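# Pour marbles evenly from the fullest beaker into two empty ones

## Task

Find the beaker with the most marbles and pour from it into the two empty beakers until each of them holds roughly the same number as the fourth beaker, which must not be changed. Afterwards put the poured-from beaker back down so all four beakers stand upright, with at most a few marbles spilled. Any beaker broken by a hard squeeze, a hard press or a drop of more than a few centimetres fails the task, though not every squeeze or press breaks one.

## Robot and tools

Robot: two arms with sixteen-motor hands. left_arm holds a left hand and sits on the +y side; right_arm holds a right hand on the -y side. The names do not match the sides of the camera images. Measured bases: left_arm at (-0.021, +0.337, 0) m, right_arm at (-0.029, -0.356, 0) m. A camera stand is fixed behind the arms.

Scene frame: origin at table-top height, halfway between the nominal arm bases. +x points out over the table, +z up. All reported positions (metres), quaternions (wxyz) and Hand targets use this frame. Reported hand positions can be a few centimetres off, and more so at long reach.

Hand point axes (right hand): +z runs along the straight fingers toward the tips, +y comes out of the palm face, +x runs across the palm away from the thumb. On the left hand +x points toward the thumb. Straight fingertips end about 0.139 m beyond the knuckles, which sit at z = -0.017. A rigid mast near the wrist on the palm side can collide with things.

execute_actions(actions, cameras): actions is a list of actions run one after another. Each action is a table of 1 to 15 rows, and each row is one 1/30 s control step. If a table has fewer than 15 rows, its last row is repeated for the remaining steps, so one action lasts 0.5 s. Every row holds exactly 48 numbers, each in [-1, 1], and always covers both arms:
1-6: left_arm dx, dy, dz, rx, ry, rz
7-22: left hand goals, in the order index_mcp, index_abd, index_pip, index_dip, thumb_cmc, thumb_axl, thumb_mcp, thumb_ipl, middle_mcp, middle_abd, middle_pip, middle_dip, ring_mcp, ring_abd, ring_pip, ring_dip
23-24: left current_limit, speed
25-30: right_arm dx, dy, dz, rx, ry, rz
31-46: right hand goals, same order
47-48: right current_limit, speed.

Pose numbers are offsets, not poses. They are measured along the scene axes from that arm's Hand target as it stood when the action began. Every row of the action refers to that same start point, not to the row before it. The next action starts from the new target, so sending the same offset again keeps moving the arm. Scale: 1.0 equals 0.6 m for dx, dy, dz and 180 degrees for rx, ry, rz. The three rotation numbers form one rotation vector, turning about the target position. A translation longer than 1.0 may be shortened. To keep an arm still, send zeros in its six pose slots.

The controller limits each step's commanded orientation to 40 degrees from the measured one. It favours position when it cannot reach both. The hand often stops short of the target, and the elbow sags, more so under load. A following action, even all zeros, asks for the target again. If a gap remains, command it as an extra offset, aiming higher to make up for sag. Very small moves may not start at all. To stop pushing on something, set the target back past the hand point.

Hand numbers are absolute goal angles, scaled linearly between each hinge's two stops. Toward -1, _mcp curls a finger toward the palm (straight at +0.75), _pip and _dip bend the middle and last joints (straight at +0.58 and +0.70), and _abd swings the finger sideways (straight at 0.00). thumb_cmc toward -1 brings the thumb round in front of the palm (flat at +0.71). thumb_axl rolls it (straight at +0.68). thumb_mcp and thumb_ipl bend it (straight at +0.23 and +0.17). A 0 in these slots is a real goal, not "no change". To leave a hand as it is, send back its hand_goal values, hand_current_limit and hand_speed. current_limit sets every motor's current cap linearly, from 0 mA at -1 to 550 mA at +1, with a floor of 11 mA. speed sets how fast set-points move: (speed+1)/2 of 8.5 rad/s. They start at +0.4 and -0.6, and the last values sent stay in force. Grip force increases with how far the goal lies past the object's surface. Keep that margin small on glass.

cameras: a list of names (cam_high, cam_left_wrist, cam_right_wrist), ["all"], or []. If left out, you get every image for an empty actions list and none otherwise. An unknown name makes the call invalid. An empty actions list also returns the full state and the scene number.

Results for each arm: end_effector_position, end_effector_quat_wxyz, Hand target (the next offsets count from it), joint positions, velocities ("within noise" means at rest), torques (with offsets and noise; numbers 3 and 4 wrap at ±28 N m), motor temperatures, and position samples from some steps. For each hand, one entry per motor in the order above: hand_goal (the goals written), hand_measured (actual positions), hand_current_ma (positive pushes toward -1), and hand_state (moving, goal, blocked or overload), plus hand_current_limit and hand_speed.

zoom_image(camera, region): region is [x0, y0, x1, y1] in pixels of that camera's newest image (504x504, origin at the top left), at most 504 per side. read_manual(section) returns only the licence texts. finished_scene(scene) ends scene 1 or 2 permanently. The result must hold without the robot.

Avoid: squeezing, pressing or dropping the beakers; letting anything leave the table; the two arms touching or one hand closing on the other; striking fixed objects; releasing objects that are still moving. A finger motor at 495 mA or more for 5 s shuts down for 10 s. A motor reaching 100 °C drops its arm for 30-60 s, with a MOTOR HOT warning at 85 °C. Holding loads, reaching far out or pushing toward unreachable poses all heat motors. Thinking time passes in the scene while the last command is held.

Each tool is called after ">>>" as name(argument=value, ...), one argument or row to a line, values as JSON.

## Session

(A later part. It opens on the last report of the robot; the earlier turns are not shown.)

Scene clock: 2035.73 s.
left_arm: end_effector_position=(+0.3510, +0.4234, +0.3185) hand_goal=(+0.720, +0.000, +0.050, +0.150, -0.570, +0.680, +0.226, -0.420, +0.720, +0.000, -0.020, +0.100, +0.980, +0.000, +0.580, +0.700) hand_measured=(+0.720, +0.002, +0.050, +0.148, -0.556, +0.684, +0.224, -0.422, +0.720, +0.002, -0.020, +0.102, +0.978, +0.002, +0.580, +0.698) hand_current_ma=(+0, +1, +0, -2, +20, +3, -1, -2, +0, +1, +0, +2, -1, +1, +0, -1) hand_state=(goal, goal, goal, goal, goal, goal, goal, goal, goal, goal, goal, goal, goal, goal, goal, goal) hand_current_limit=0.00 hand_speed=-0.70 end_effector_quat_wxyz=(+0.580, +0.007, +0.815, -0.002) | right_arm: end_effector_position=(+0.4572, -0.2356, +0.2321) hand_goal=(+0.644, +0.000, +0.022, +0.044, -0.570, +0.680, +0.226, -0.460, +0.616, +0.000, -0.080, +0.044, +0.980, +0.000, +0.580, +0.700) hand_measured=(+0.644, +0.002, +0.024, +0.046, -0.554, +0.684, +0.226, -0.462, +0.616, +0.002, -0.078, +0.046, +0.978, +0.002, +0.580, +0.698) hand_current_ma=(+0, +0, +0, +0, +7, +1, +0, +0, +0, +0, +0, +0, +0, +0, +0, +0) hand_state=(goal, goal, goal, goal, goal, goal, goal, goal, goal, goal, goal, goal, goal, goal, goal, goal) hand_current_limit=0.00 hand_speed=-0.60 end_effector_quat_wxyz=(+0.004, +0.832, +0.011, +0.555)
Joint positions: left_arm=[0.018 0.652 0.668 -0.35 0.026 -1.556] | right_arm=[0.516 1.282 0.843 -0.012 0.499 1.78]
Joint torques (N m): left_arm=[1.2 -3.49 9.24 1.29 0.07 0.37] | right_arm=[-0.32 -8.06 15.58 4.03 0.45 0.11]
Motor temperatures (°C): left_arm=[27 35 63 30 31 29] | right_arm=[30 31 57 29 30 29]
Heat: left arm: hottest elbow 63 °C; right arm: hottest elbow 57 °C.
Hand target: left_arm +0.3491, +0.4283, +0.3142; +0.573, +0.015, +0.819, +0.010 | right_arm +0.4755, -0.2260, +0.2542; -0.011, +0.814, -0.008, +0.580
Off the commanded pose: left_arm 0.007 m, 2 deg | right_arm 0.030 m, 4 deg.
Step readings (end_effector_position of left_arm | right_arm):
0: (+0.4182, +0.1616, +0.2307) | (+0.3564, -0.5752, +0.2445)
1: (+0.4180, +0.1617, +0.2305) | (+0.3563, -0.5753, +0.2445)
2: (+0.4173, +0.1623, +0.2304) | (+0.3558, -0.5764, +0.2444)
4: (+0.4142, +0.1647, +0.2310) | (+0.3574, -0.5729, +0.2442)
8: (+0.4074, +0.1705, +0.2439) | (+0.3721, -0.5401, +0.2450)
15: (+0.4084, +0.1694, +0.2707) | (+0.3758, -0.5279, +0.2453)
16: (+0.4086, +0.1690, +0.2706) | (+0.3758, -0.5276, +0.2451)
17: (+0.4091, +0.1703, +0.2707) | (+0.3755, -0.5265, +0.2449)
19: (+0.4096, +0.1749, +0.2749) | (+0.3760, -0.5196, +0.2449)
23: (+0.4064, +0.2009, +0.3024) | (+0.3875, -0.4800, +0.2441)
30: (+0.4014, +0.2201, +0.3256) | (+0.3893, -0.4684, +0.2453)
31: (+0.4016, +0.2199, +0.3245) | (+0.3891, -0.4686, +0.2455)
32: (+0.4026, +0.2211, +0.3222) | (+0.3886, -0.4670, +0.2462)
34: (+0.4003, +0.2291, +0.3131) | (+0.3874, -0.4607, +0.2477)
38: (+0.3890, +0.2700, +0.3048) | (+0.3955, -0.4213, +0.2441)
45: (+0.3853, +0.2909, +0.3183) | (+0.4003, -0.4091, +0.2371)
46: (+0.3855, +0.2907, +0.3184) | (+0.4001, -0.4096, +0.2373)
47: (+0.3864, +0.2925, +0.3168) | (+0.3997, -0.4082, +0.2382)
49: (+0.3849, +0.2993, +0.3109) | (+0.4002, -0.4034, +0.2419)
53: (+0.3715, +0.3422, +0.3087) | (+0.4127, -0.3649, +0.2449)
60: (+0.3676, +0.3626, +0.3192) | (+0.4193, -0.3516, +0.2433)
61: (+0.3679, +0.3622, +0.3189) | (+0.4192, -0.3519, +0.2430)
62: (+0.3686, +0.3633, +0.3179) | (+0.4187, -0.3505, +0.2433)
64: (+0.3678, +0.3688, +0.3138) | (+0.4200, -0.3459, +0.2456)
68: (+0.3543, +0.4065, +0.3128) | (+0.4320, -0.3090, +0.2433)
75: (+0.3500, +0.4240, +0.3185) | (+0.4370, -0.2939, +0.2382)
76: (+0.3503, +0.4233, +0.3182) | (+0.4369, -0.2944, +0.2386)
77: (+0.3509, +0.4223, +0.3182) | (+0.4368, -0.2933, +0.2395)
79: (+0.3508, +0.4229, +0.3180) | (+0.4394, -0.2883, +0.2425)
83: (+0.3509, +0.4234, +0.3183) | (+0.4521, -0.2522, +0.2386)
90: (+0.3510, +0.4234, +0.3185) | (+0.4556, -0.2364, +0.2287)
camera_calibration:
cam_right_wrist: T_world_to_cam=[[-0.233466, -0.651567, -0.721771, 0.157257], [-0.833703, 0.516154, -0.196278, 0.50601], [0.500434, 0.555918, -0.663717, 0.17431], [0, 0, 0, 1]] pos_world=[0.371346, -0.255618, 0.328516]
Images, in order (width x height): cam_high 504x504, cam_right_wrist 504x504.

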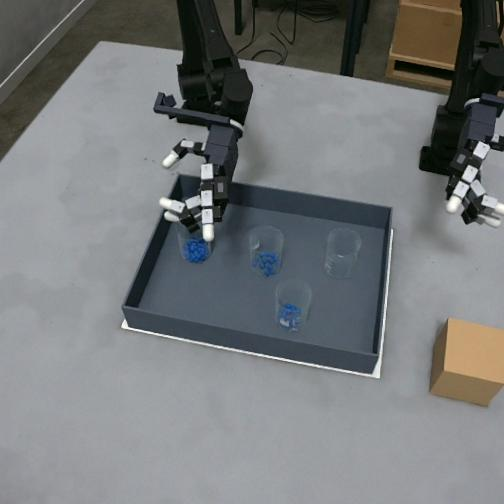

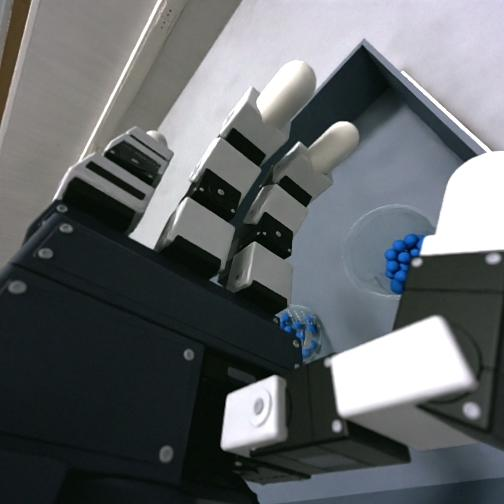

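>>> execute_actions(
  actions=[
    [[0,0,0,0,0,0,0.72,0,0.05,0.15,-0.571,0.68,0.225,-0.42,0.72,0,-0.02,0.1,0.98,0,0.58,0.7,0,-0.7,0.005,-0.003,-0.06,0,0,0,0.66,0,0.03,0.06,-0.571,0.68,0.225,-0.44,0.65,0,-0.05,0.06,0.98,0,0.58,0.7,0,-0.6]],
    [[0,0,0,0,0,0,0.72,0,0.05,0.15,-0.571,0.68,0.225,-0.42,0.72,0,-0.02,0.1,0.98,0,0.58,0.7,0,-0.7,0,0,-0.06,0,0,0,0.66,0,0.03,0.06,-0.571,0.68,0.225,-0.44,0.65,0,-0.05,0.06,0.98,0,0.58,0.7,0,-0.6]],
  ],
  cameras=["cam_right_wrist","cam_high"],
)

>>> zoom_image(
  camera="cam_high",
  region=[140, 160, 260, 280],
)

Scene clock: 2083.60 s.
left_arm: end_effector_position=(+0.3510, +0.4234, +0.3185) hand_goal=(+0.720, +0.000, +0.050, +0.150, -0.570, +0.680, +0.226, -0.420, +0.720, +0.000, -0.020, +0.100, +0.980, +0.000, +0.580, +0.700) hand_measured=(+0.720, +0.002, +0.050, +0.148, -0.556, +0.684, +0.224, -0.422, +0.720, +0.002, -0.020, +0.102, +0.978, +0.002, +0.580, +0.698) hand_current_ma=(+0, +1, +0, -2, +20, +3, -1, -2, +0, +1, +0, +2, -1, +1, +0, -1) hand_state=(goal, goal, goal, goal, goal, goal, goal, goal, goal, goal, goal, goal, goal, goal, goal, goal) hand_current_limit=0.00 hand_speed=-0.70 end_effector_quat_wxyz=(+0.580, +0.007, +0.815, -0.002) | right_arm: end_effector_position=(+0.4727, -0.2260, +0.1848) hand_goal=(+0.660, +0.000, +0.030, +0.060, -0.570, +0.680, +0.226, -0.440, +0.650, +0.000, -0.050, +0.060, +0.980, +0.000, +0.580, +0.700) hand_measured=(+0.658, +0.002, +0.028, +0.058, -0.554, +0.684, +0.226, -0.442, +0.648, +0.002, -0.052, +0.058, +0.978, +0.002, +0.580, +0.698) hand_current_ma=(+0, +0, +0, +0, +7, +1, +0, +0, +0, +0, +0, +0, +0, +0, +0, +0) hand_state=(goal, goal, goal, goal, goal, goal, goal, goal, goal, goal, goal, goal, goal, goal, goal, goal) hand_current_limit=0.00 hand_speed=-0.60 end_effector_quat_wxyz=(-0.007, +0.820, +0.003, +0.573)
Joint positions: left_arm=[0.018 0.652 0.668 -0.35 0.026 -1.556] | right_arm=[0.516 1.402 0.789 0.21 0.499 1.78]
Joint torques (N m): left_arm=[1.26 -3.49 9.24 1.28 0.07 0.36] | right_arm=[-0.91 -9.05 10.58 4.03 0.14 0.09]
Motor temperatures (°C): left_arm=[27 34 60 30 30 29] | right_arm=[30 31 59 29 31 29]
Heat: left arm: hottest elbow 60 °C; right arm: hottest elbow 59 °C.
Hand target: left_arm +0.3491, +0.4283, +0.3142; +0.573, +0.015, +0.819, +0.010 | right_arm +0.4785, -0.2278, +0.1823; -0.011, +0.814, -0.008, +0.580
Off the commanded pose: left_arm 0.007 m, 2 deg | right_arm 0.006 m, 2 deg.
Step readings (end_effector_position of left_arm | right_arm):
0: (+0.3510, +0.4234, +0.3185) | (+0.4572, -0.2356, +0.2321)
1: (+0.3510, +0.4234, +0.3185) | (+0.4572, -0.2356, +0.2321)
2: (+0.3510, +0.4234, +0.3185) | (+0.4584, -0.2348, +0.2331)
4: (+0.3510, +0.4234, +0.3185) | (+0.4624, -0.2324, +0.2339)
8: (+0.3510, +0.4234, +0.3185) | (+0.4689, -0.2284, +0.2284)
15: (+0.3510, +0.4234, +0.3185) | (+0.4721, -0.2264, +0.2227)
16: (+0.3510, +0.4234, +0.3185) | (+0.4724, -0.2262, +0.2232)
17: (+0.3510, +0.4234, +0.3185) | (+0.4729, -0.2259, +0.2229)
19: (+0.3510, +0.4234, +0.3185) | (+0.4736, -0.2255, +0.2203)
23: (+0.3510, +0.4234, +0.3185) | (+0.4726, -0.2261, +0.2022)
30: (+0.3510, +0.4234, +0.3185) | (+0.4718, -0.2266, +0.1833)
camera_calibration:
cam_right_wrist: T_world_to_cam=[[-0.202824, -0.63274, -0.74733, 0.127493], [-0.825088, 0.521438, -0.217557, 0.505732], [0.527344, 0.572487, -0.627827, 0.114204], [0, 0, 0, 1]] pos_world=[0.382908, -0.248418, 0.277005]
Images, in order (width x height): cam_high 504x504, cam_right_wrist 504x504.

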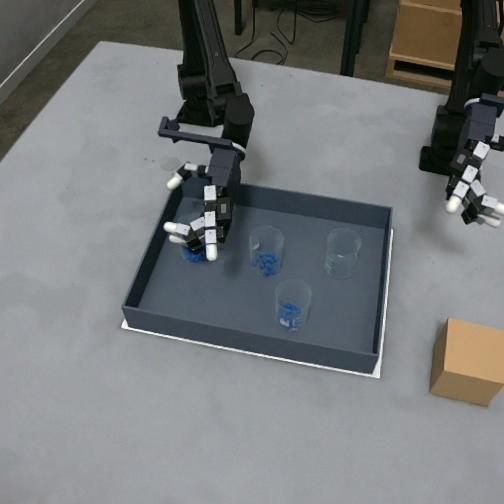

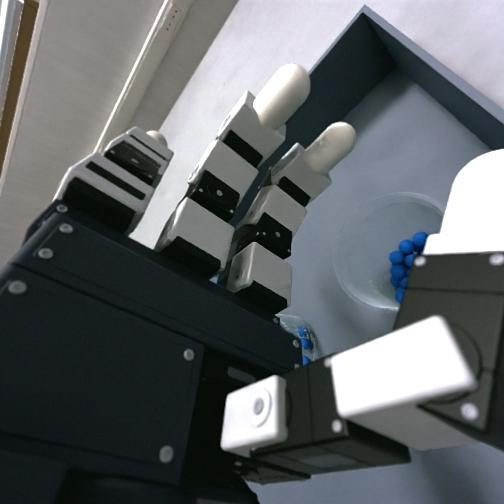

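Scaled by 4.200 from the camera's 504x504 image, which has a finer 720x720 frame.

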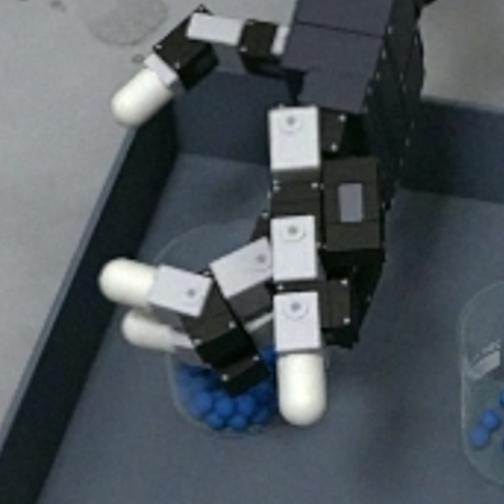

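>>> execute_actions(
  actions=[
    [[0,0,0,0,0,0,0.72,0,0.05,0.15,-0.571,0.68,0.225,-0.42,0.72,0,-0.02,0.1,0.98,0,0.58,0.7,0,-0.7,0.012,0,-0.03,0,0,0,0.69,0,0.03,0.1,-0.571,0.68,0.225,-0.42,0.7,0,-0.04,0.1,0.98,0,0.58,0.7,0,-0.6]],
    [[0,0,0,0,0,0,0.72,0,0.05,0.15,-0.571,0.68,0.225,-0.42,0.72,0,-0.02,0.1,0.98,0,0.58,0.7,0,-0.7,0,0,-0.04,0,0,0,0.69,0,0.03,0.1,-0.571,0.68,0.225,-0.42,0.7,0,-0.04,0.1,0.98,0,0.58,0.7,0,-0.6]],
  ],
  cameras=["cam_right_wrist","cam_high"],
)

>>> zoom_image(
  camera="cam_high",
  region=[140, 160, 260, 280],
)

Scene clock: 2125.73 s.
left_arm: end_effector_position=(+0.3510, +0.4234, +0.3185) hand_goal=(+0.720, +0.000, +0.050, +0.150, -0.570, +0.680, +0.226, -0.420, +0.720, +0.000, -0.020, +0.100, +0.980, +0.000, +0.580, +0.700) hand_measured=(+0.720, +0.002, +0.050, +0.148, -0.556, +0.684, +0.224, -0.422, +0.720, +0.002, -0.020, +0.102, +0.978, +0.002, +0.580, +0.698) hand_current_ma=(+0, +1, +0, -2, +20, +3, -1, -2, +0, +1, +0, +2, -1, +1, +0, -1) hand_state=(goal, goal, goal, goal, goal, goal, goal, goal, goal, goal, goal, goal, goal, goal, goal, goal) hand_current_limit=0.00 hand_speed=-0.70 end_effector_quat_wxyz=(+0.580, +0.007, +0.815, -0.002) | right_arm: end_effector_position=(+0.4797, -0.2222, +0.1452) hand_goal=(+0.690, +0.000, +0.030, +0.100, -0.570, +0.680, +0.226, -0.420, +0.700, +0.000, -0.040, +0.100, +0.980, +0.000, +0.580, +0.700) hand_measured=(+0.688, +0.002, +0.028, +0.098, -0.554, +0.684, +0.226, -0.422, +0.698, +0.002, -0.042, +0.098, +0.978, +0.002, +0.580, +0.698) hand_current_ma=(+0, +0, +0, +0, +7, +1, +0, +0, +0, +0, +0, +0, +0, +0, +0, +0) hand_state=(goal, goal, goal, goal, goal, goal, goal, goal, goal, goal, goal, goal, goal, goal, goal, goal) hand_current_limit=0.00 hand_speed=-0.60 end_effector_quat_wxyz=(-0.010, +0.818, +0.003, +0.575)
Joint positions: left_arm=[0.018 0.652 0.668 -0.35 0.026 -1.556] | right_arm=[0.514 1.499 0.758 0.345 0.493 1.78]
Joint velocities: left_arm=[0.005 -0.015 -0.022 0.002 0.051 0.154] | right_arm=[within noise]
Joint torques (N m): left_arm=[1.32 -3.49 9.22 1.29 0.07 0.36] | right_arm=[-1.38 -9.93 9.52 4.12 0.09 0.04]
Motor temperatures (°C): left_arm=[27 34 60 30 30 29] | right_arm=[30 32 55 29 30 29]
Heat: left arm: hottest elbow 60 °C; right arm: hottest elbow 55 °C.
Hand target: left_arm +0.3491, +0.4283, +0.3142; +0.573, +0.015, +0.819, +0.010 | right_arm +0.4856, -0.2279, +0.1403; -0.011, +0.814, -0.008, +0.580
Off the commanded pose: left_arm 0.007 m, 2 deg | right_arm 0.009 m, 2 deg.
Step readings (end_effector_position of left_arm | right_arm):
0: (+0.3510, +0.4234, +0.3185) | (+0.4727, -0.2260, +0.1848)
1: (+0.3510, +0.4234, +0.3185) | (+0.4727, -0.2260, +0.1848)
2: (+0.3510, +0.4234, +0.3185) | (+0.4732, -0.2257, +0.1852)
4: (+0.3510, +0.4234, +0.3185) | (+0.4756, -0.2241, +0.1849)
8: (+0.3510, +0.4234, +0.3185) | (+0.4788, -0.2217, +0.1782)
15: (+0.3510, +0.4234, +0.3185) | (+0.4803, -0.2216, +0.1717)
16: (+0.3510, +0.4234, +0.3185) | (+0.4804, -0.2218, +0.1718)
17: (+0.3510, +0.4234, +0.3185) | (+0.4808, -0.2216, +0.1718)
19: (+0.3510, +0.4234, +0.3185) | (+0.4814, -0.2212, +0.1700)
23: (+0.3510, +0.4234, +0.3185) | (+0.4806, -0.2217, +0.1573)
30: (+0.3510, +0.4234, +0.3185) | (+0.4792, -0.2226, +0.1443)
camera_calibration:
cam_right_wrist: T_world_to_cam=[[-0.19735, -0.629184, -0.751785, 0.100483], [-0.825845, 0.519913, -0.218334, 0.501103], [0.528235, 0.57777, -0.622213, 0.0833897], [0, 0, 0, 1]] pos_world=[0.389614, -0.245488, 0.236836]
Images, in order (width x height): cam_high 504x504, cam_right_wrist 504x504.

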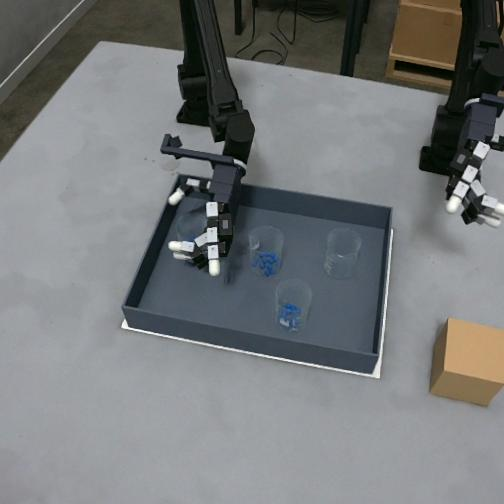

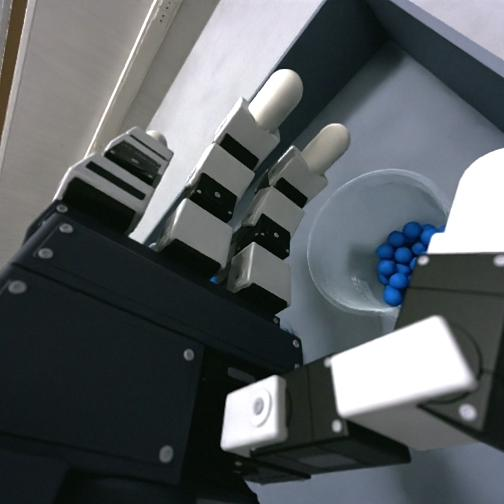

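Scaled by 4.200 from the camera's 504x504 image, which has a finer 720x720 frame.

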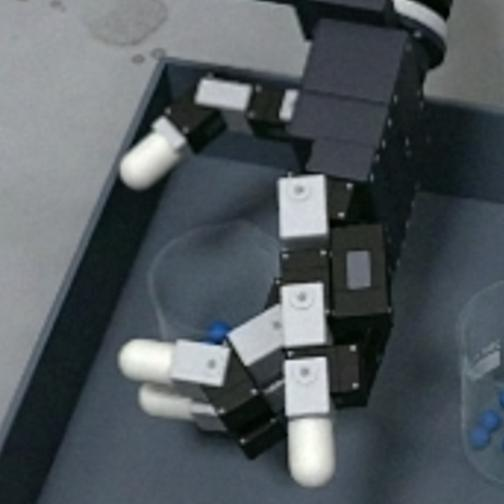

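>>> execute_actions(
  actions=[
    [[0,0,0,0,0,0,0.72,0,0.05,0.15,-0.571,0.68,0.225,-0.42,0.72,0,-0.02,0.1,0.98,0,0.58,0.7,0,-0.7,0,-0.004,-0.05,0,0,0,0.69,0,0.03,0.1,-0.571,0.68,0.225,-0.42,0.7,0,-0.04,0.1,0.98,0,0.58,0.7,0,-0.6]],
    [[0,0,0,0,0,0,0.72,0,0.05,0.15,-0.571,0.68,0.225,-0.42,0.72,0,-0.02,0.1,0.98,0,0.58,0.7,0,-0.7,-0.004,-0.004,-0.035,0,0,0,0.69,0,0.03,0.1,-0.571,0.68,0.225,-0.42,0.7,0,-0.04,0.1,0.98,0,0.58,0.7,0,-0.6]],
  ],
  cameras=["cam_right_wrist","cam_high"],
)

>>> zoom_image(
  camera="cam_high",
  region=[140, 160, 260, 280],
)

Scene clock: 2143.93 s.
left_arm: end_effector_position=(+0.3510, +0.4234, +0.3185) hand_goal=(+0.720, +0.000, +0.050, +0.150, -0.570, +0.680, +0.226, -0.420, +0.720, +0.000, -0.020, +0.100, +0.980, +0.000, +0.580, +0.700) hand_measured=(+0.720, +0.002, +0.050, +0.148, -0.556, +0.684, +0.224, -0.422, +0.720, +0.002, -0.020, +0.102, +0.978, +0.002, +0.580, +0.698) hand_current_ma=(+0, +1, +0, -2, +20, +3, -1, -2, +0, +1, +0, +2, -1, +1, +0, -1) hand_state=(goal, goal, goal, goal, goal, goal, goal, goal, goal, goal, goal, goal, goal, goal, goal, goal) hand_current_limit=0.00 hand_speed=-0.70 end_effector_quat_wxyz=(+0.580, +0.007, +0.815, -0.002) | right_arm: end_effector_position=(+0.4788, -0.2260, +0.0957) hand_goal=(+0.690, +0.000, +0.030, +0.100, -0.570, +0.680, +0.226, -0.420, +0.700, +0.000, -0.040, +0.100, +0.980, +0.000, +0.580, +0.700) hand_measured=(+0.688, +0.002, +0.028, +0.098, -0.554, +0.684, +0.226, -0.422, +0.698, +0.002, -0.042, +0.098, +0.978, +0.002, +0.580, +0.698) hand_current_ma=(+0, +0, +0, +0, +7, +1, +0, +0, +0, +0, +0, +0, +0, +0, +0, +0) hand_state=(goal, goal, goal, goal, goal, goal, goal, goal, goal, goal, goal, goal, goal, goal, goal, goal) hand_current_limit=0.00 hand_speed=-0.60 end_effector_quat_wxyz=(-0.012, +0.817, +0.001, +0.576)
Joint positions: left_arm=[0.018 0.652 0.668 -0.35 0.026 -1.556] | right_arm=[0.507 1.613 0.706 0.517 0.487 1.78]
Joint torques (N m): left_arm=[1.2 -3.49 9.22 1.29 0.07 0.37] | right_arm=[-1.26 -9.99 8.17 4 0.08 0.02]
Motor temperatures (°C): left_arm=[27 34 60 30 30 29] | right_arm=[30 32 52 29 30 29]
Heat: left arm: hottest elbow 60 °C; right arm: hottest elbow 52 °C.
Hand target: left_arm +0.3491, +0.4283, +0.3142; +0.573, +0.015, +0.819, +0.010 | right_arm +0.4833, -0.2325, +0.0893; -0.011, +0.814, -0.008, +0.580
Off the commanded pose: left_arm 0.007 m, 2 deg | right_arm 0.010 m, 1 deg.
Step readings (end_effector_position of left_arm | right_arm):
0: (+0.3510, +0.4234, +0.3185) | (+0.4797, -0.2222, +0.1452)
1: (+0.3510, +0.4234, +0.3185) | (+0.4799, -0.2221, +0.1453)
2: (+0.3510, +0.4234, +0.3185) | (+0.4804, -0.2218, +0.1453)
4: (+0.3510, +0.4234, +0.3185) | (+0.4817, -0.2213, +0.1429)
8: (+0.3510, +0.4234, +0.3185) | (+0.4814, -0.2224, +0.1288)
15: (+0.3510, +0.4234, +0.3185) | (+0.4793, -0.2248, +0.1135)
16: (+0.3510, +0.4234, +0.3185) | (+0.4796, -0.2246, +0.1140)
17: (+0.3510, +0.4234, +0.3185) | (+0.4801, -0.2243, +0.1145)
19: (+0.3510, +0.4234, +0.3185) | (+0.4814, -0.2235, +0.1144)
23: (+0.3510, +0.4234, +0.3185) | (+0.4808, -0.2241, +0.1063)
30: (+0.3510, +0.4234, +0.3185) | (+0.4783, -0.2263, +0.0947)
camera_calibration:
cam_right_wrist: T_world_to_cam=[[-0.195228, -0.625235, -0.755624, 0.0609692], [-0.824406, 0.521959, -0.218892, 0.491312], [0.531264, 0.580206, -0.617349, 0.0538558], [0, 0, 0, 1]] pos_world=[0.388332, -0.249572, 0.186862]
Images, in order (width x height): cam_high 504x504, cam_right_wrist 504x504.

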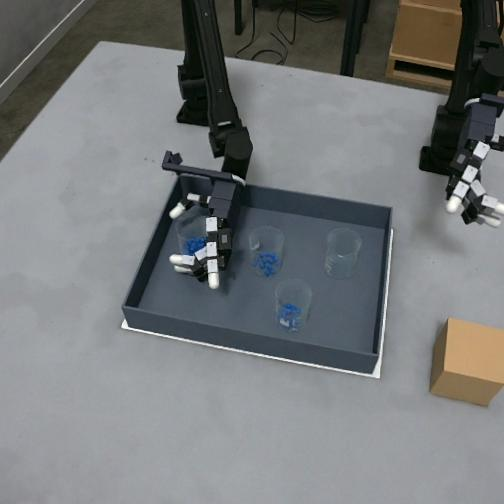

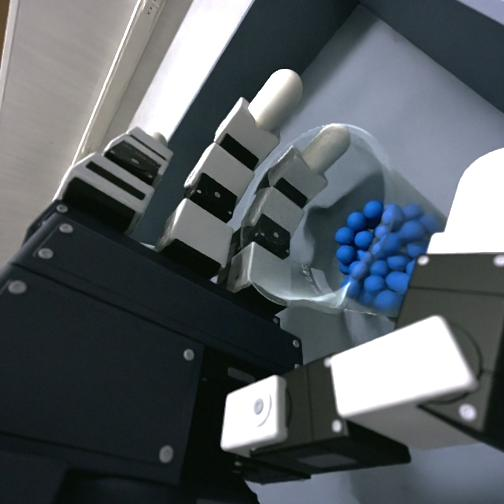

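Scaled by 4.200 from the camera's 504x504 image, which has a finer 720x720 frame.

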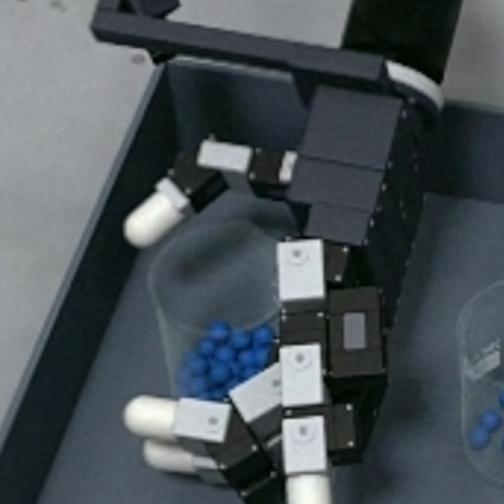

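>>> execute_actions(
  actions=[
    [[0,0,0,0,0,0,0.72,0,0.05,0.15,-0.571,0.68,0.225,-0.42,0.72,0,-0.02,0.1,0.98,0,0.58,0.7,0,-0.7,-0.004,-0.013,-0.015,0,0,0,0.69,0,0.03,0.1,-0.571,0.68,0.225,-0.42,0.7,0,-0.04,0.1,0.98,0,0.58,0.7,0,-0.6]],
  ],
  cameras=["cam_right_wrist","cam_high"],
)

>>> zoom_image(
  camera="cam_high",
  region=[140, 160, 260, 280],
)

>>> zoom_image(
  camera="cam_right_wrist",
  region=[200, 90, 450, 340],
)

Scene clock: 2170.63 s.
left_arm: end_effector_position=(+0.3510, +0.4234, +0.3185) hand_goal=(+0.720, +0.000, +0.050, +0.150, -0.570, +0.680, +0.226, -0.420, +0.720, +0.000, -0.020, +0.100, +0.980, +0.000, +0.580, +0.700) hand_measured=(+0.720, +0.002, +0.050, +0.148, -0.556, +0.684, +0.224, -0.422, +0.720, +0.002, -0.020, +0.102, +0.978, +0.002, +0.580, +0.698) hand_current_ma=(+0, +1, +0, -2, +20, +3, -1, -2, +0, +1, +0, +2, -1, +1, +0, -1) hand_state=(goal, goal, goal, goal, goal, goal, goal, goal, goal, goal, goal, goal, goal, goal, goal, goal) hand_current_limit=0.00 hand_speed=-0.70 end_effector_quat_wxyz=(+0.580, +0.007, +0.815, -0.002) | right_arm: end_effector_position=(+0.4778, -0.2336, +0.0883) hand_goal=(+0.690, +0.000, +0.030, +0.100, -0.570, +0.680, +0.226, -0.420, +0.700, +0.000, -0.040, +0.100, +0.980, +0.000, +0.580, +0.700) hand_measured=(+0.688, +0.002, +0.028, +0.098, -0.554, +0.684, +0.226, -0.422, +0.698, +0.002, -0.042, +0.098, +0.978, +0.002, +0.580, +0.698) hand_current_ma=(+0, +0, +0, +0, +7, +1, +0, +0, +0, +0, +0, +0, +0, +0, +0, +0) hand_state=(goal, goal, goal, goal, goal, goal, goal, goal, goal, goal, goal, goal, goal, goal, goal, goal) hand_current_limit=0.00 hand_speed=-0.60 end_effector_quat_wxyz=(-0.014, +0.816, -0.002, +0.577)
Joint positions: left_arm=[0.018 0.652 0.668 -0.35 0.026 -1.556] | right_arm=[0.492 1.623 0.687 0.554 0.473 1.78]
Joint torques (N m): left_arm=[1.26 -3.49 9.22 1.31 0.07 0.36] | right_arm=[-1.38 -9.47 7.71 4.11 0.08 -0.03]
Motor temperatures (°C): left_arm=[27 34 60 30 30 29] | right_arm=[30 32 50 29 30 29]
Heat: left arm: hottest elbow 60 °C; right arm: hottest elbow 50 °C.
Hand target: left_arm +0.3491, +0.4283, +0.3142; +0.573, +0.015, +0.819, +0.010 | right_arm +0.4809, -0.2403, +0.0803; -0.011, +0.814, -0.008, +0.580
Off the commanded pose: left_arm 0.007 m, 2 deg | right_arm 0.011 m, 1 deg.
Step readings (end_effector_position of left_arm | right_arm):
0: (+0.3510, +0.4234, +0.3185) | (+0.4788, -0.2260, +0.0957)
1: (+0.3510, +0.4234, +0.3185) | (+0.4790, -0.2259, +0.0956)
2: (+0.3510, +0.4234, +0.3185) | (+0.4790, -0.2259, +0.0956)
4: (+0.3510, +0.4234, +0.3185) | (+0.4794, -0.2264, +0.0954)
8: (+0.3510, +0.4234, +0.3185) | (+0.4783, -0.2315, +0.0925)
15: (+0.3510, +0.4234, +0.3185) | (+0.4776, -0.2337, +0.0881)
camera_calibration:
cam_right_wrist: T_world_to_cam=[[-0.194106, -0.618568, -0.761378, 0.0519599], [-0.822353, 0.525766, -0.217498, 0.492659], [0.534844, 0.583904, -0.610736, 0.0528615], [0, 0, 0, 1]] pos_world=[0.386953, -0.257749, 0.178998]
Images, in order (width x height): cam_high 504x504, cam_right_wrist 504x504.

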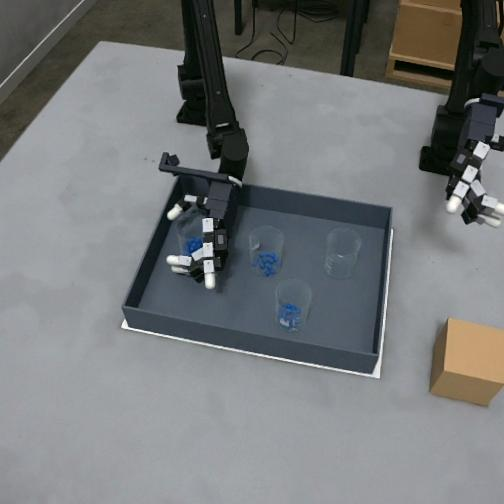

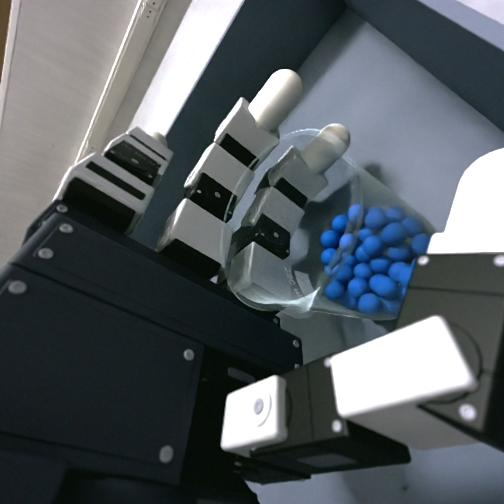

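Scaled by 4.200 from the camera's 504x504 image, which has a finer 720x720 frame.

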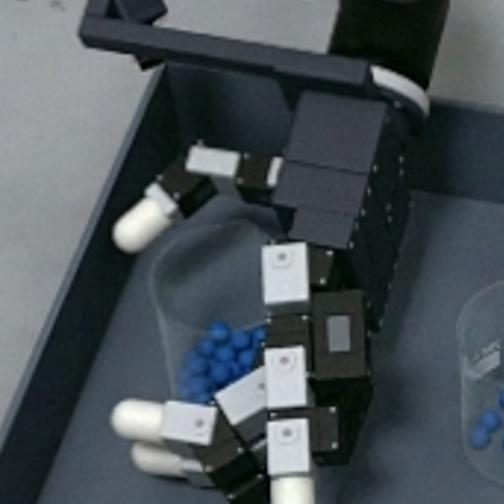

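Scaled by 2.016 from the camera's 504x504 image, which has a finer 720x720 frame.

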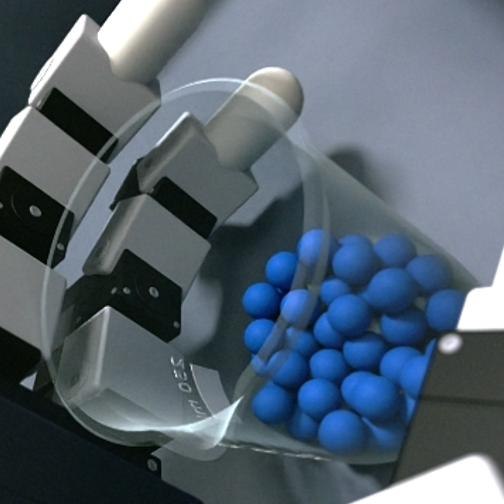

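>>> execute_actions(
  actions=[
    [[0,0,0,0,0,0,0.72,0,0.05,0.15,-0.571,0.68,0.225,-0.42,0.72,0,-0.02,0.1,0.98,0,0.58,0.7,0,-0.7,-0.002,-0.002,-0.012,0,0,0,0.644,0,0.022,0.043,-0.571,0.68,0.225,-0.5,0.616,0,-0.08,0.043,0.98,0,0.58,0.7,0,-0.8]],
    [[0,0,0,0,0,0,0.72,0,0.05,0.15,-0.571,0.68,0.225,-0.42,0.72,0,-0.02,0.1,0.98,0,0.58,0.7,0,-0.7,0,0,0,0,0,0,0.59,0,-0.18,0.145,-0.571,0.68,0.2,-0.7,0.45,0,-0.226,0.145,0.98,0,0.58,0.7,0,-0.8]],
  ],
  cameras=["cam_right_wrist","cam_high"],
)

>>> zoom_image(
  camera="cam_high",
  region=[140, 160, 260, 280],
)

Scene clock: 2182.20 s.
left_arm: end_effector_position=(+0.3510, +0.4234, +0.3185) hand_goal=(+0.720, +0.000, +0.050, +0.150, -0.570, +0.680, +0.226, -0.420, +0.720, +0.000, -0.020, +0.100, +0.980, +0.000, +0.580, +0.700) hand_measured=(+0.720, +0.002, +0.050, +0.148, -0.556, +0.684, +0.224, -0.422, +0.720, +0.002, -0.020, +0.102, +0.978, +0.002, +0.580, +0.698) hand_current_ma=(+0, +1, +0, -2, +20, +3, -1, -2, +0, +1, +0, +2, -1, +1, +0, -1) hand_state=(goal, goal, goal, goal, goal, goal, goal, goal, goal, goal, goal, goal, goal, goal, goal, goal) hand_current_limit=0.00 hand_speed=-0.70 end_effector_quat_wxyz=(+0.580, +0.007, +0.815, -0.002) | right_arm: end_effector_position=(+0.4769, -0.2339, +0.0813) hand_goal=(+0.590, +0.000, -0.180, +0.146, -0.570, +0.680, +0.200, -0.700, +0.450, +0.000, -0.226, +0.146, +0.980, +0.000, +0.580, +0.700) hand_measured=(+0.596, +0.002, -0.176, +0.144, -0.554, +0.684, +0.200, -0.698, +0.456, +0.002, -0.222, +0.144, +0.978, +0.002, +0.580, +0.698) hand_current_ma=(+1, +0, +1, +0, +7, +1, +0, +0, +1, +0, +1, +0, +0, +0, +0, +0) hand_state=(goal, goal, goal, goal, goal, goal, goal, goal, goal, goal, goal, goal, goal, goal, goal, goal) hand_current_limit=0.00 hand_speed=-0.80 end_effector_quat_wxyz=(-0.015, +0.816, -0.002, +0.578)
Joint positions: left_arm=[0.018 0.652 0.668 -0.35 0.026 -1.556] | right_arm=[0.492 1.641 0.679 0.581 0.472 1.78]
Joint torques (N m): left_arm=[1.26 -3.49 9.22 1.29 0.07 0.37] | right_arm=[-1.38 -9.76 7.47 4.01 0.12 -0.06]
Motor temperatures (°C): left_arm=[27 34 60 30 30 29] | right_arm=[30 31 49 29 30 29]
Heat: left arm: hottest elbow 60 °C; right arm: hottest elbow 49 °C.
Hand target: left_arm +0.3491, +0.4283, +0.3142; +0.573, +0.015, +0.819, +0.010 | right_arm +0.4797, -0.2415, +0.0731; -0.011, +0.814, -0.008, +0.580
Off the commanded pose: left_arm 0.007 m, 2 deg | right_arm 0.011 m, 1 deg.
Step readings (end_effector_position of left_arm | right_arm):
0: (+0.3510, +0.4234, +0.3185) | (+0.4778, -0.2336, +0.0883)
1: (+0.3510, +0.4234, +0.3185) | (+0.4779, -0.2335, +0.0886)
2: (+0.3510, +0.4234, +0.3185) | (+0.4780, -0.2335, +0.0884)
4: (+0.3510, +0.4234, +0.3185) | (+0.4784, -0.2332, +0.0882)
8: (+0.3510, +0.4234, +0.3185) | (+0.4774, -0.2338, +0.0845)
15: (+0.3510, +0.4234, +0.3185) | (+0.4766, -0.2341, +0.0808)
16: (+0.3510, +0.4234, +0.3185) | (+0.4767, -0.2340, +0.0810)
17: (+0.3510, +0.4234, +0.3185) | (+0.4767, -0.2340, +0.0810)
19: (+0.3510, +0.4234, +0.3185) | (+0.4767, -0.2340, +0.0810)
23: (+0.3510, +0.4234, +0.3185) | (+0.4769, -0.2339, +0.0813)
30: (+0.3510, +0.4234, +0.3185) | (+0.4769, -0.2339, +0.0813)
camera_calibration:
cam_right_wrist: T_world_to_cam=[[-0.192145, -0.617705, -0.762575, 0.0455972], [-0.822777, 0.524937, -0.217898, 0.490602], [0.5349, 0.585561, -0.609097, 0.0494737], [0, 0, 0, 1]] pos_world=[0.385954, -0.258339, 0.171807]
Images, in order (width x height): cam_high 504x504, cam_right_wrist 504x504.

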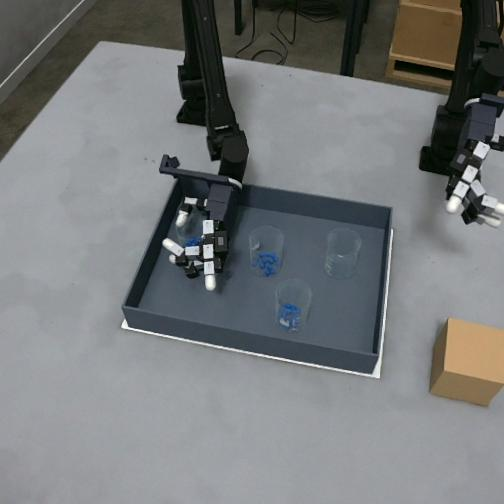

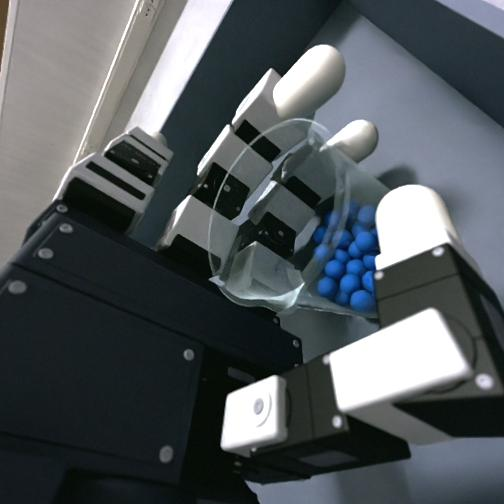

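Scaled by 4.200 from the camera's 504x504 image, which has a finer 720x720 frame.

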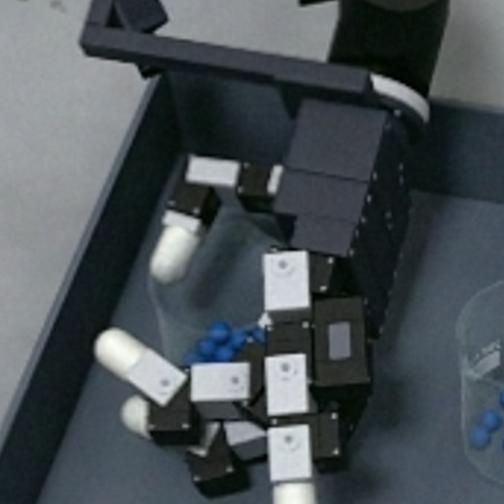

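>>> execute_actions(
  actions=[
    [[0,0,0,0,0,0,0.72,0,0.05,0.15,-0.571,0.68,0.225,-0.42,0.72,0,-0.02,0.1,0.98,0,0.58,0.7,0,-0.7,0,0,0,0,0,0,0.53,0,-0.3,0.04,-0.571,0.68,0.16,-0.82,0.34,0,-0.33,0.06,0.98,0,0.58,0.7,0,-0.8]],
    [[0,0,0,0,0,0,0.72,0,0.05,0.15,-0.571,0.68,0.225,-0.42,0.72,0,-0.02,0.1,0.98,0,0.58,0.7,0,-0.7,0,0,0,0,0,0,0.5,0,-0.34,0.02,-0.571,0.68,0.15,-0.83,0.31,0,-0.37,0.03,0.98,0,0.58,0.7,0,-0.85]],
  ],
  cameras=["cam_right_wrist","cam_high"],
)

>>> zoom_image(
  camera="cam_high",
  region=[140, 160, 260, 280],
)

Scene clock: 2190.33 s.
left_arm: end_effector_position=(+0.3510, +0.4234, +0.3185) hand_goal=(+0.720, +0.000, +0.050, +0.150, -0.570, +0.680, +0.226, -0.420, +0.720, +0.000, -0.020, +0.100, +0.980, +0.000, +0.580, +0.700) hand_measured=(+0.720, +0.002, +0.050, +0.148, -0.556, +0.684, +0.224, -0.422, +0.720, +0.002, -0.020, +0.102, +0.978, +0.002, +0.580, +0.698) hand_current_ma=(+0, +1, +0, -2, +20, +3, -1, -2, +0, +1, +0, +2, -1, +1, +0, -1) hand_state=(goal, goal, goal, goal, goal, goal, goal, goal, goal, goal, goal, goal, goal, goal, goal, goal) hand_current_limit=0.00 hand_speed=-0.70 end_effector_quat_wxyz=(+0.580, +0.007, +0.815, -0.002) | right_arm: end_effector_position=(+0.4771, -0.2342, +0.0812) hand_goal=(+0.500, +0.000, -0.340, +0.020, -0.570, +0.680, +0.150, -0.830, +0.310, +0.000, -0.370, +0.030, +0.980, +0.000, +0.580, +0.700) hand_measured=(+0.560, -0.004, -0.282, +0.044, -0.552, +0.688, +0.224, -0.742, +0.344, +0.002, -0.350, +0.040, +0.978, +0.002, +0.580, +0.698) hand_current_ma=(+85, +0, +68, +14, +8, +2, +171, +256, +31, +0, +10, +3, +0, +0, +0, +0) hand_state=(blocked, goal, blocked, blocked, goal, goal, blocked, blocked, blocked, goal, goal, goal, goal, goal, goal, goal) hand_current_limit=0.00 hand_speed=-0.85 end_effector_quat_wxyz=(-0.016, +0.816, -0.002, +0.578)
Joint positions: left_arm=[0.018 0.652 0.668 -0.35 0.026 -1.556] | right_arm=[0.491 1.641 0.679 0.581 0.47 1.78]
Joint torques (N m): left_arm=[1.26 -3.49 9.24 1.28 0.07 0.37] | right_arm=[-1.44 -9.88 7.43 4.04 0.18 -0.08]
Motor temperatures (°C): left_arm=[27 34 60 30 30 29] | right_arm=[30 32 49 29 30 29]
Heat: left arm: hottest elbow 60 °C; right arm: hottest elbow 49 °C.
Hand target: left_arm +0.3491, +0.4283, +0.3142; +0.573, +0.015, +0.819, +0.010 | right_arm +0.4797, -0.2416, +0.0732; -0.011, +0.814, -0.008, +0.581
Off the commanded pose: left_arm 0.007 m, 2 deg | right_arm 0.011 m, 1 deg.
Step readings (end_effector_position of left_arm | right_arm):
0: (+0.3510, +0.4234, +0.3185) | (+0.4769, -0.2339, +0.0813)
1: (+0.3510, +0.4234, +0.3185) | (+0.4769, -0.2339, +0.0813)
2: (+0.3510, +0.4234, +0.3185) | (+0.4769, -0.2341, +0.0813)
4: (+0.3510, +0.4234, +0.3185) | (+0.4770, -0.2338, +0.0812)
8: (+0.3510, +0.4234, +0.3185) | (+0.4771, -0.2342, +0.0812)
15: (+0.3510, +0.4234, +0.3185) | (+0.4771, -0.2342, +0.0812)
16: (+0.3510, +0.4234, +0.3185) | (+0.4771, -0.2342, +0.0812)
17: (+0.3510, +0.4234, +0.3185) | (+0.4771, -0.2342, +0.0812)
19: (+0.3510, +0.4234, +0.3185) | (+0.4771, -0.2342, +0.0812)
23: (+0.3510, +0.4234, +0.3185) | (+0.4771, -0.2342, +0.0812)
30: (+0.3510, +0.4234, +0.3185) | (+0.4771, -0.2342, +0.0812)
camera_calibration:
cam_right_wrist: T_world_to_cam=[[-0.192201, -0.617366, -0.762836, 0.0454683], [-0.822984, 0.524824, -0.217386, 0.490915], [0.534561, 0.58602, -0.608954, 0.0497651], [0, 0, 0, 1]] pos_world=[0.386152, -0.258737, 0.171708]
Images, in order (width x height): cam_high 504x504, cam_right_wrist 504x504.

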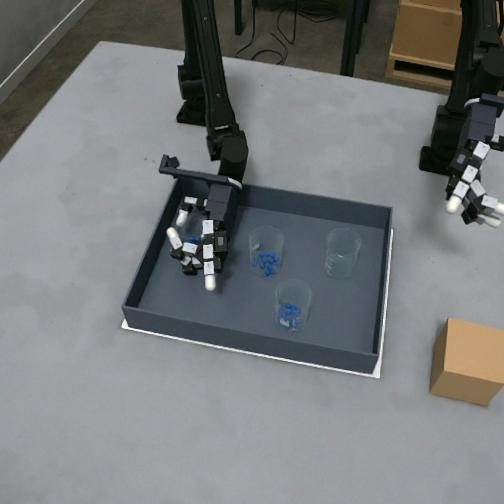

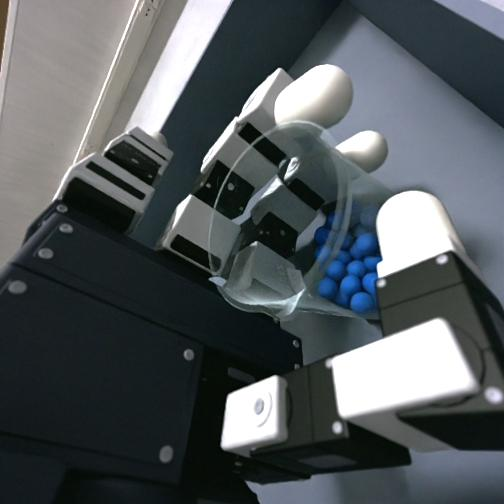

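Scaled by 4.200 from the camera's 504x504 image, which has a finer 720x720 frame.

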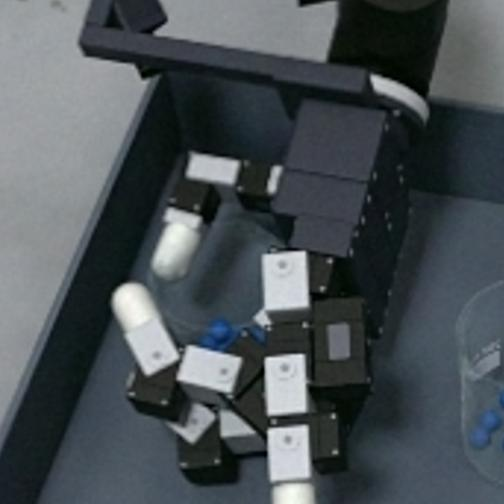

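>>> execute_actions(
  actions=[
    [[0,0,0,0,0,0,0.72,0,0.05,0.15,-0.571,0.68,0.225,-0.42,0.72,0,-0.02,0.1,0.98,0,0.58,0.7,0,-0.7,0,0,0,0,0,0,0.485,0,-0.355,0.01,-0.571,0.68,0.14,-0.84,0.28,0,-0.4,0.01,0.98,0,0.58,0.7,0,-0.85]],
    [[0,0,0,0,0,0,0.72,0,0.05,0.15,-0.571,0.68,0.225,-0.42,0.72,0,-0.02,0.1,0.98,0,0.58,0.7,0,-0.7,0,0,0,0,0,0,0.48,0,-0.36,0,-0.571,0.68,0.14,-0.85,0.265,0,-0.41,0,0.98,0,0.58,0.7,0,-0.85]],
  ],
)

Scene clock: 2199.90 s.
left_arm: end_effector_position=(+0.3510, +0.4234, +0.3185) hand_goal=(+0.720, +0.000, +0.050, +0.150, -0.570, +0.680, +0.226, -0.420, +0.720, +0.000, -0.020, +0.100, +0.980, +0.000, +0.580, +0.700) hand_measured=(+0.720, +0.002, +0.050, +0.148, -0.556, +0.684, +0.224, -0.422, +0.720, +0.002, -0.020, +0.102, +0.978, +0.002, +0.580, +0.698) hand_current_ma=(+0, +1, +0, -2, +20, +3, -1, -2, +0, +1, +0, +2, -1, +1, +0, -1) hand_state=(goal, goal, goal, goal, goal, goal, goal, goal, goal, goal, goal, goal, goal, goal, goal, goal) hand_current_limit=0.00 hand_speed=-0.70 end_effector_quat_wxyz=(+0.580, +0.007, +0.815, -0.002) | right_arm: end_effector_position=(+0.4771, -0.2342, +0.0812) hand_goal=(+0.480, +0.000, -0.360, +0.000, -0.570, +0.680, +0.140, -0.850, +0.266, +0.000, -0.410, +0.000, +0.980, +0.000, +0.580, +0.700) hand_measured=(+0.556, -0.010, -0.286, +0.032, -0.552, +0.688, +0.228, -0.748, +0.338, +0.000, -0.352, +0.034, +0.978, +0.002, +0.580, +0.698) hand_current_ma=(+129, -3, +109, +24, +9, +3, +232, +275, +115, +0, +70, +29, +0, +0, +0, +0) hand_state=(blocked, goal, blocked, blocked, goal, goal, blocked, blocked, blocked, goal, blocked, blocked, goal, goal, goal, goal) hand_current_limit=0.00 hand_speed=-0.85 end_effector_quat_wxyz=(-0.016, +0.816, -0.002, +0.578)
Joint positions: left_arm=[0.018 0.652 0.668 -0.35 0.026 -1.556] | right_arm=[0.491 1.641 0.679 0.581 0.47 1.78]
Joint torques (N m): left_arm=[1.26 -3.49 9.24 1.28 0.07 0.37] | right_arm=[-1.38 -9.93 7.5 4.05 0.18 -0.07]
Motor temperatures (°C): left_arm=[27 34 60 30 29 29] | right_arm=[30 32 48 29 30 29]
Heat: left arm: hottest elbow 60 °C; right arm: hottest elbow 48 °C.
Hand target: left_arm +0.3491, +0.4283, +0.3142; +0.573, +0.015, +0.819, +0.010 | right_arm +0.4797, -0.2415, +0.0732; -0.011, +0.814, -0.008, +0.581
Off the commanded pose: left_arm 0.007 m, 2 deg | right_arm 0.011 m, 1 deg.
Step readings (end_effector_position of left_arm | right_arm):
0: (+0.3510, +0.4234, +0.3185) | (+0.4771, -0.2342, +0.0812)
1: (+0.3510, +0.4234, +0.3185) | (+0.4771, -0.2342, +0.0812)
2: (+0.3510, +0.4234, +0.3185) | (+0.4771, -0.2342, +0.0812)
4: (+0.3510, +0.4234, +0.3185) | (+0.4771, -0.2342, +0.0812)
8: (+0.3510, +0.4234, +0.3185) | (+0.4771, -0.2342, +0.0812)
15: (+0.3510, +0.4234, +0.3185) | (+0.4771, -0.2342, +0.0812)
16: (+0.3510, +0.4234, +0.3185) | (+0.4771, -0.2342, +0.0812)
17: (+0.3510, +0.4234, +0.3185) | (+0.4771, -0.2342, +0.0812)
19: (+0.3510, +0.4234, +0.3185) | (+0.4771, -0.2342, +0.0812)
23: (+0.3510, +0.4234, +0.3185) | (+0.4771, -0.2342, +0.0812)
30: (+0.3510, +0.4234, +0.3185) | (+0.4771, -0.2342, +0.0812)

>>> execute_actions(
  actions=[
    [[0,0,0,0,0,0,0.72,0,0.05,0.15,-0.571,0.68,0.225,-0.42,0.72,0,-0.02,0.1,0.98,0,0.58,0.7,0,-0.7,0,0,0,0,0,0,0.46,0,-0.375,0,-0.571,0.68,0.135,-0.86,0.235,0,-0.43,0,0.98,0,0.58,0.7,0,-0.85]],
    [[0,0,0,0,0,0,0.72,0,0.05,0.15,-0.571,0.68,0.225,-0.42,0.72,0,-0.02,0.1,0.98,0,0.58,0.7,0,-0.7,0,0,0.02,0,0,0,0.46,0,-0.375,0,-0.571,0.68,0.135,-0.86,0.235,0,-0.43,0,0.98,0,0.58,0.7,0,-0.85]],
    [[0,0,0,0,0,0,0.72,0,0.05,0.15,-0.571,0.68,0.225,-0.42,0.72,0,-0.02,0.1,0.98,0,0.58,0.7,0,-0.7,0,0,0.03,0,0,0,0.46,0,-0.375,0,-0.571,0.68,0.135,-0.86,0.235,0,-0.43,0,0.98,0,0.58,0.7,0,-0.85]],
    [[0,0,0,0,0,0,0.72,0,0.05,0.15,-0.571,0.68,0.225,-0.42,0.72,0,-0.02,0.1,0.98,0,0.58,0.7,0,-0.7,0,0,0.03,0,0,0,0.46,0,-0.375,0,-0.571,0.68,0.135,-0.86,0.235,0,-0.43,0,0.98,0,0.58,0.7,0,-0.85]],
  ],
  cameras=["cam_right_wrist","cam_high"],
)

Scene clock: 2212.40 s.
left_arm: end_effector_position=(+0.3510, +0.4234, +0.3185) hand_goal=(+0.720, +0.000, +0.050, +0.150, -0.570, +0.680, +0.226, -0.420, +0.720, +0.000, -0.020, +0.100, +0.980, +0.000, +0.580, +0.700) hand_measured=(+0.720, +0.002, +0.050, +0.148, -0.556, +0.684, +0.224, -0.422, +0.720, +0.002, -0.020, +0.102, +0.978, +0.002, +0.580, +0.698) hand_current_ma=(+0, +1, +0, -2, +20, +3, -1, -2, +0, +1, +0, +2, -1, +1, +0, -1) hand_state=(goal, goal, goal, goal, goal, goal, goal, goal, goal, goal, goal, goal, goal, goal, goal, goal) hand_current_limit=0.00 hand_speed=-0.70 end_effector_quat_wxyz=(+0.580, +0.007, +0.815, -0.002) | right_arm: end_effector_position=(+0.4691, -0.2391, +0.1017) hand_goal=(+0.460, +0.000, -0.374, +0.000, -0.570, +0.680, +0.136, -0.860, +0.236, +0.000, -0.430, +0.000, +0.980, +0.000, +0.580, +0.700) hand_measured=(+0.550, -0.012, -0.288, +0.032, -0.552, +0.688, +0.234, -0.758, +0.330, +0.000, -0.354, +0.034, +0.978, +0.002, +0.580, +0.698) hand_current_ma=(+171, -4, +142, +24, +9, +3, +275, +275, +185, +0, +116, +29, +0, +0, +0, +0) hand_state=(blocked, goal, blocked, blocked, goal, goal, blocked, blocked, blocked, goal, blocked, blocked, goal, goal, goal, goal) hand_current_limit=0.00 hand_speed=-0.85 end_effector_quat_wxyz=(-0.009, +0.823, +0.002, +0.567)
Joint positions: left_arm=[0.018 0.652 0.668 -0.35 0.026 -1.556] | right_arm=[0.49 1.559 0.679 0.469 0.47 1.78]
Joint torques (N m): left_arm=[1.26 -3.55 9.22 1.29 0.07 0.37] | right_arm=[-1.08 -13.27 10.76 2.06 0.24 -0.07]
Motor temperatures (°C): left_arm=[27 34 60 30 29 29] | right_arm=[30 32 48 29 30 29]
Heat: left arm: hottest elbow 60 °C; right arm: hottest elbow 48 °C.
Hand target: left_arm +0.3491, +0.4283, +0.3142; +0.573, +0.015, +0.819, +0.010 | right_arm +0.4797, -0.2417, +0.1211; -0.011, +0.814, -0.008, +0.580
Off the commanded pose: left_arm 0.007 m, 2 deg | right_arm 0.022 m, 2 deg.
Step readings (end_effector_position of left_arm | right_arm):
0: (+0.3510, +0.4234, +0.3185) | (+0.4771, -0.2342, +0.0812)
1: (+0.3510, +0.4234, +0.3185) | (+0.4771, -0.2342, +0.0812)
2: (+0.3510, +0.4234, +0.3185) | (+0.4771, -0.2342, +0.0812)
4: (+0.3510, +0.4234, +0.3185) | (+0.4771, -0.2342, +0.0810)
8: (+0.3510, +0.4234, +0.3185) | (+0.4771, -0.2342, +0.0810)
15: (+0.3510, +0.4234, +0.3185) | (+0.4771, -0.2342, +0.0810)
16: (+0.3510, +0.4234, +0.3185) | (+0.4771, -0.2342, +0.0810)
17: (+0.3510, +0.4234, +0.3185) | (+0.4771, -0.2342, +0.0810)
19: (+0.3510, +0.4234, +0.3185) | (+0.4771, -0.2342, +0.0810)
23: (+0.3510, +0.4234, +0.3185) | (+0.4771, -0.2342, +0.0810)
30: (+0.3510, +0.4234, +0.3185) | (+0.4771, -0.2342, +0.0810)
31: (+0.3510, +0.4234, +0.3185) | (+0.4771, -0.2342, +0.0810)
32: (+0.3510, +0.4234, +0.3185) | (+0.4770, -0.2343, +0.0811)
34: (+0.3510, +0.4234, +0.3185) | (+0.4760, -0.2349, +0.0817)
38: (+0.3510, +0.4234, +0.3185) | (+0.4741, -0.2360, +0.0838)
45: (+0.3510, +0.4234, +0.3185) | (+0.4736, -0.2363, +0.0873)
46: (+0.3510, +0.4234, +0.3185) | (+0.4734, -0.2364, +0.0871)
47: (+0.3510, +0.4234, +0.3185) | (+0.4730, -0.2369, +0.0870)
49: (+0.3510, +0.4234, +0.3185) | (+0.4713, -0.2378, +0.0879)
53: (+0.3510, +0.4234, +0.3185) | (+0.4700, -0.2386, +0.0959)
60: (+0.3510, +0.4234, +0.3185) | (+0.4694, -0.2389, +0.1022)
camera_calibration:
cam_right_wrist: T_world_to_cam=[[-0.212001, -0.628637, -0.748246, 0.0617407], [-0.828243, 0.52197, -0.203865, 0.491729], [0.518719, 0.57651, -0.631322, 0.0767361], [0, 0, 0, 1]] pos_world=[0.380556, -0.262094, 0.194889]
Images, in order (width x height): cam_high 504x504, cam_right_wrist 504x504.

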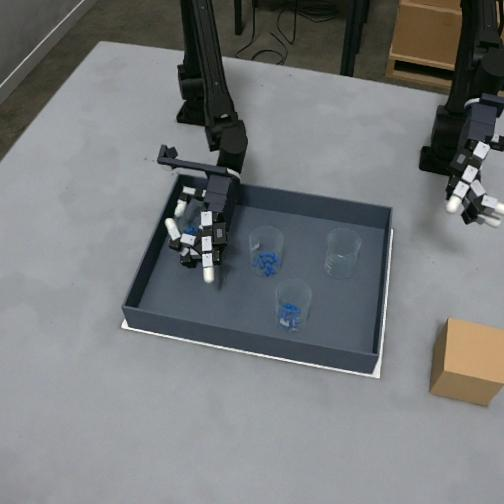

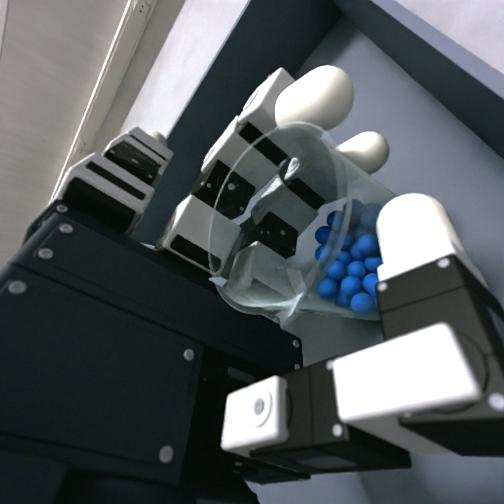

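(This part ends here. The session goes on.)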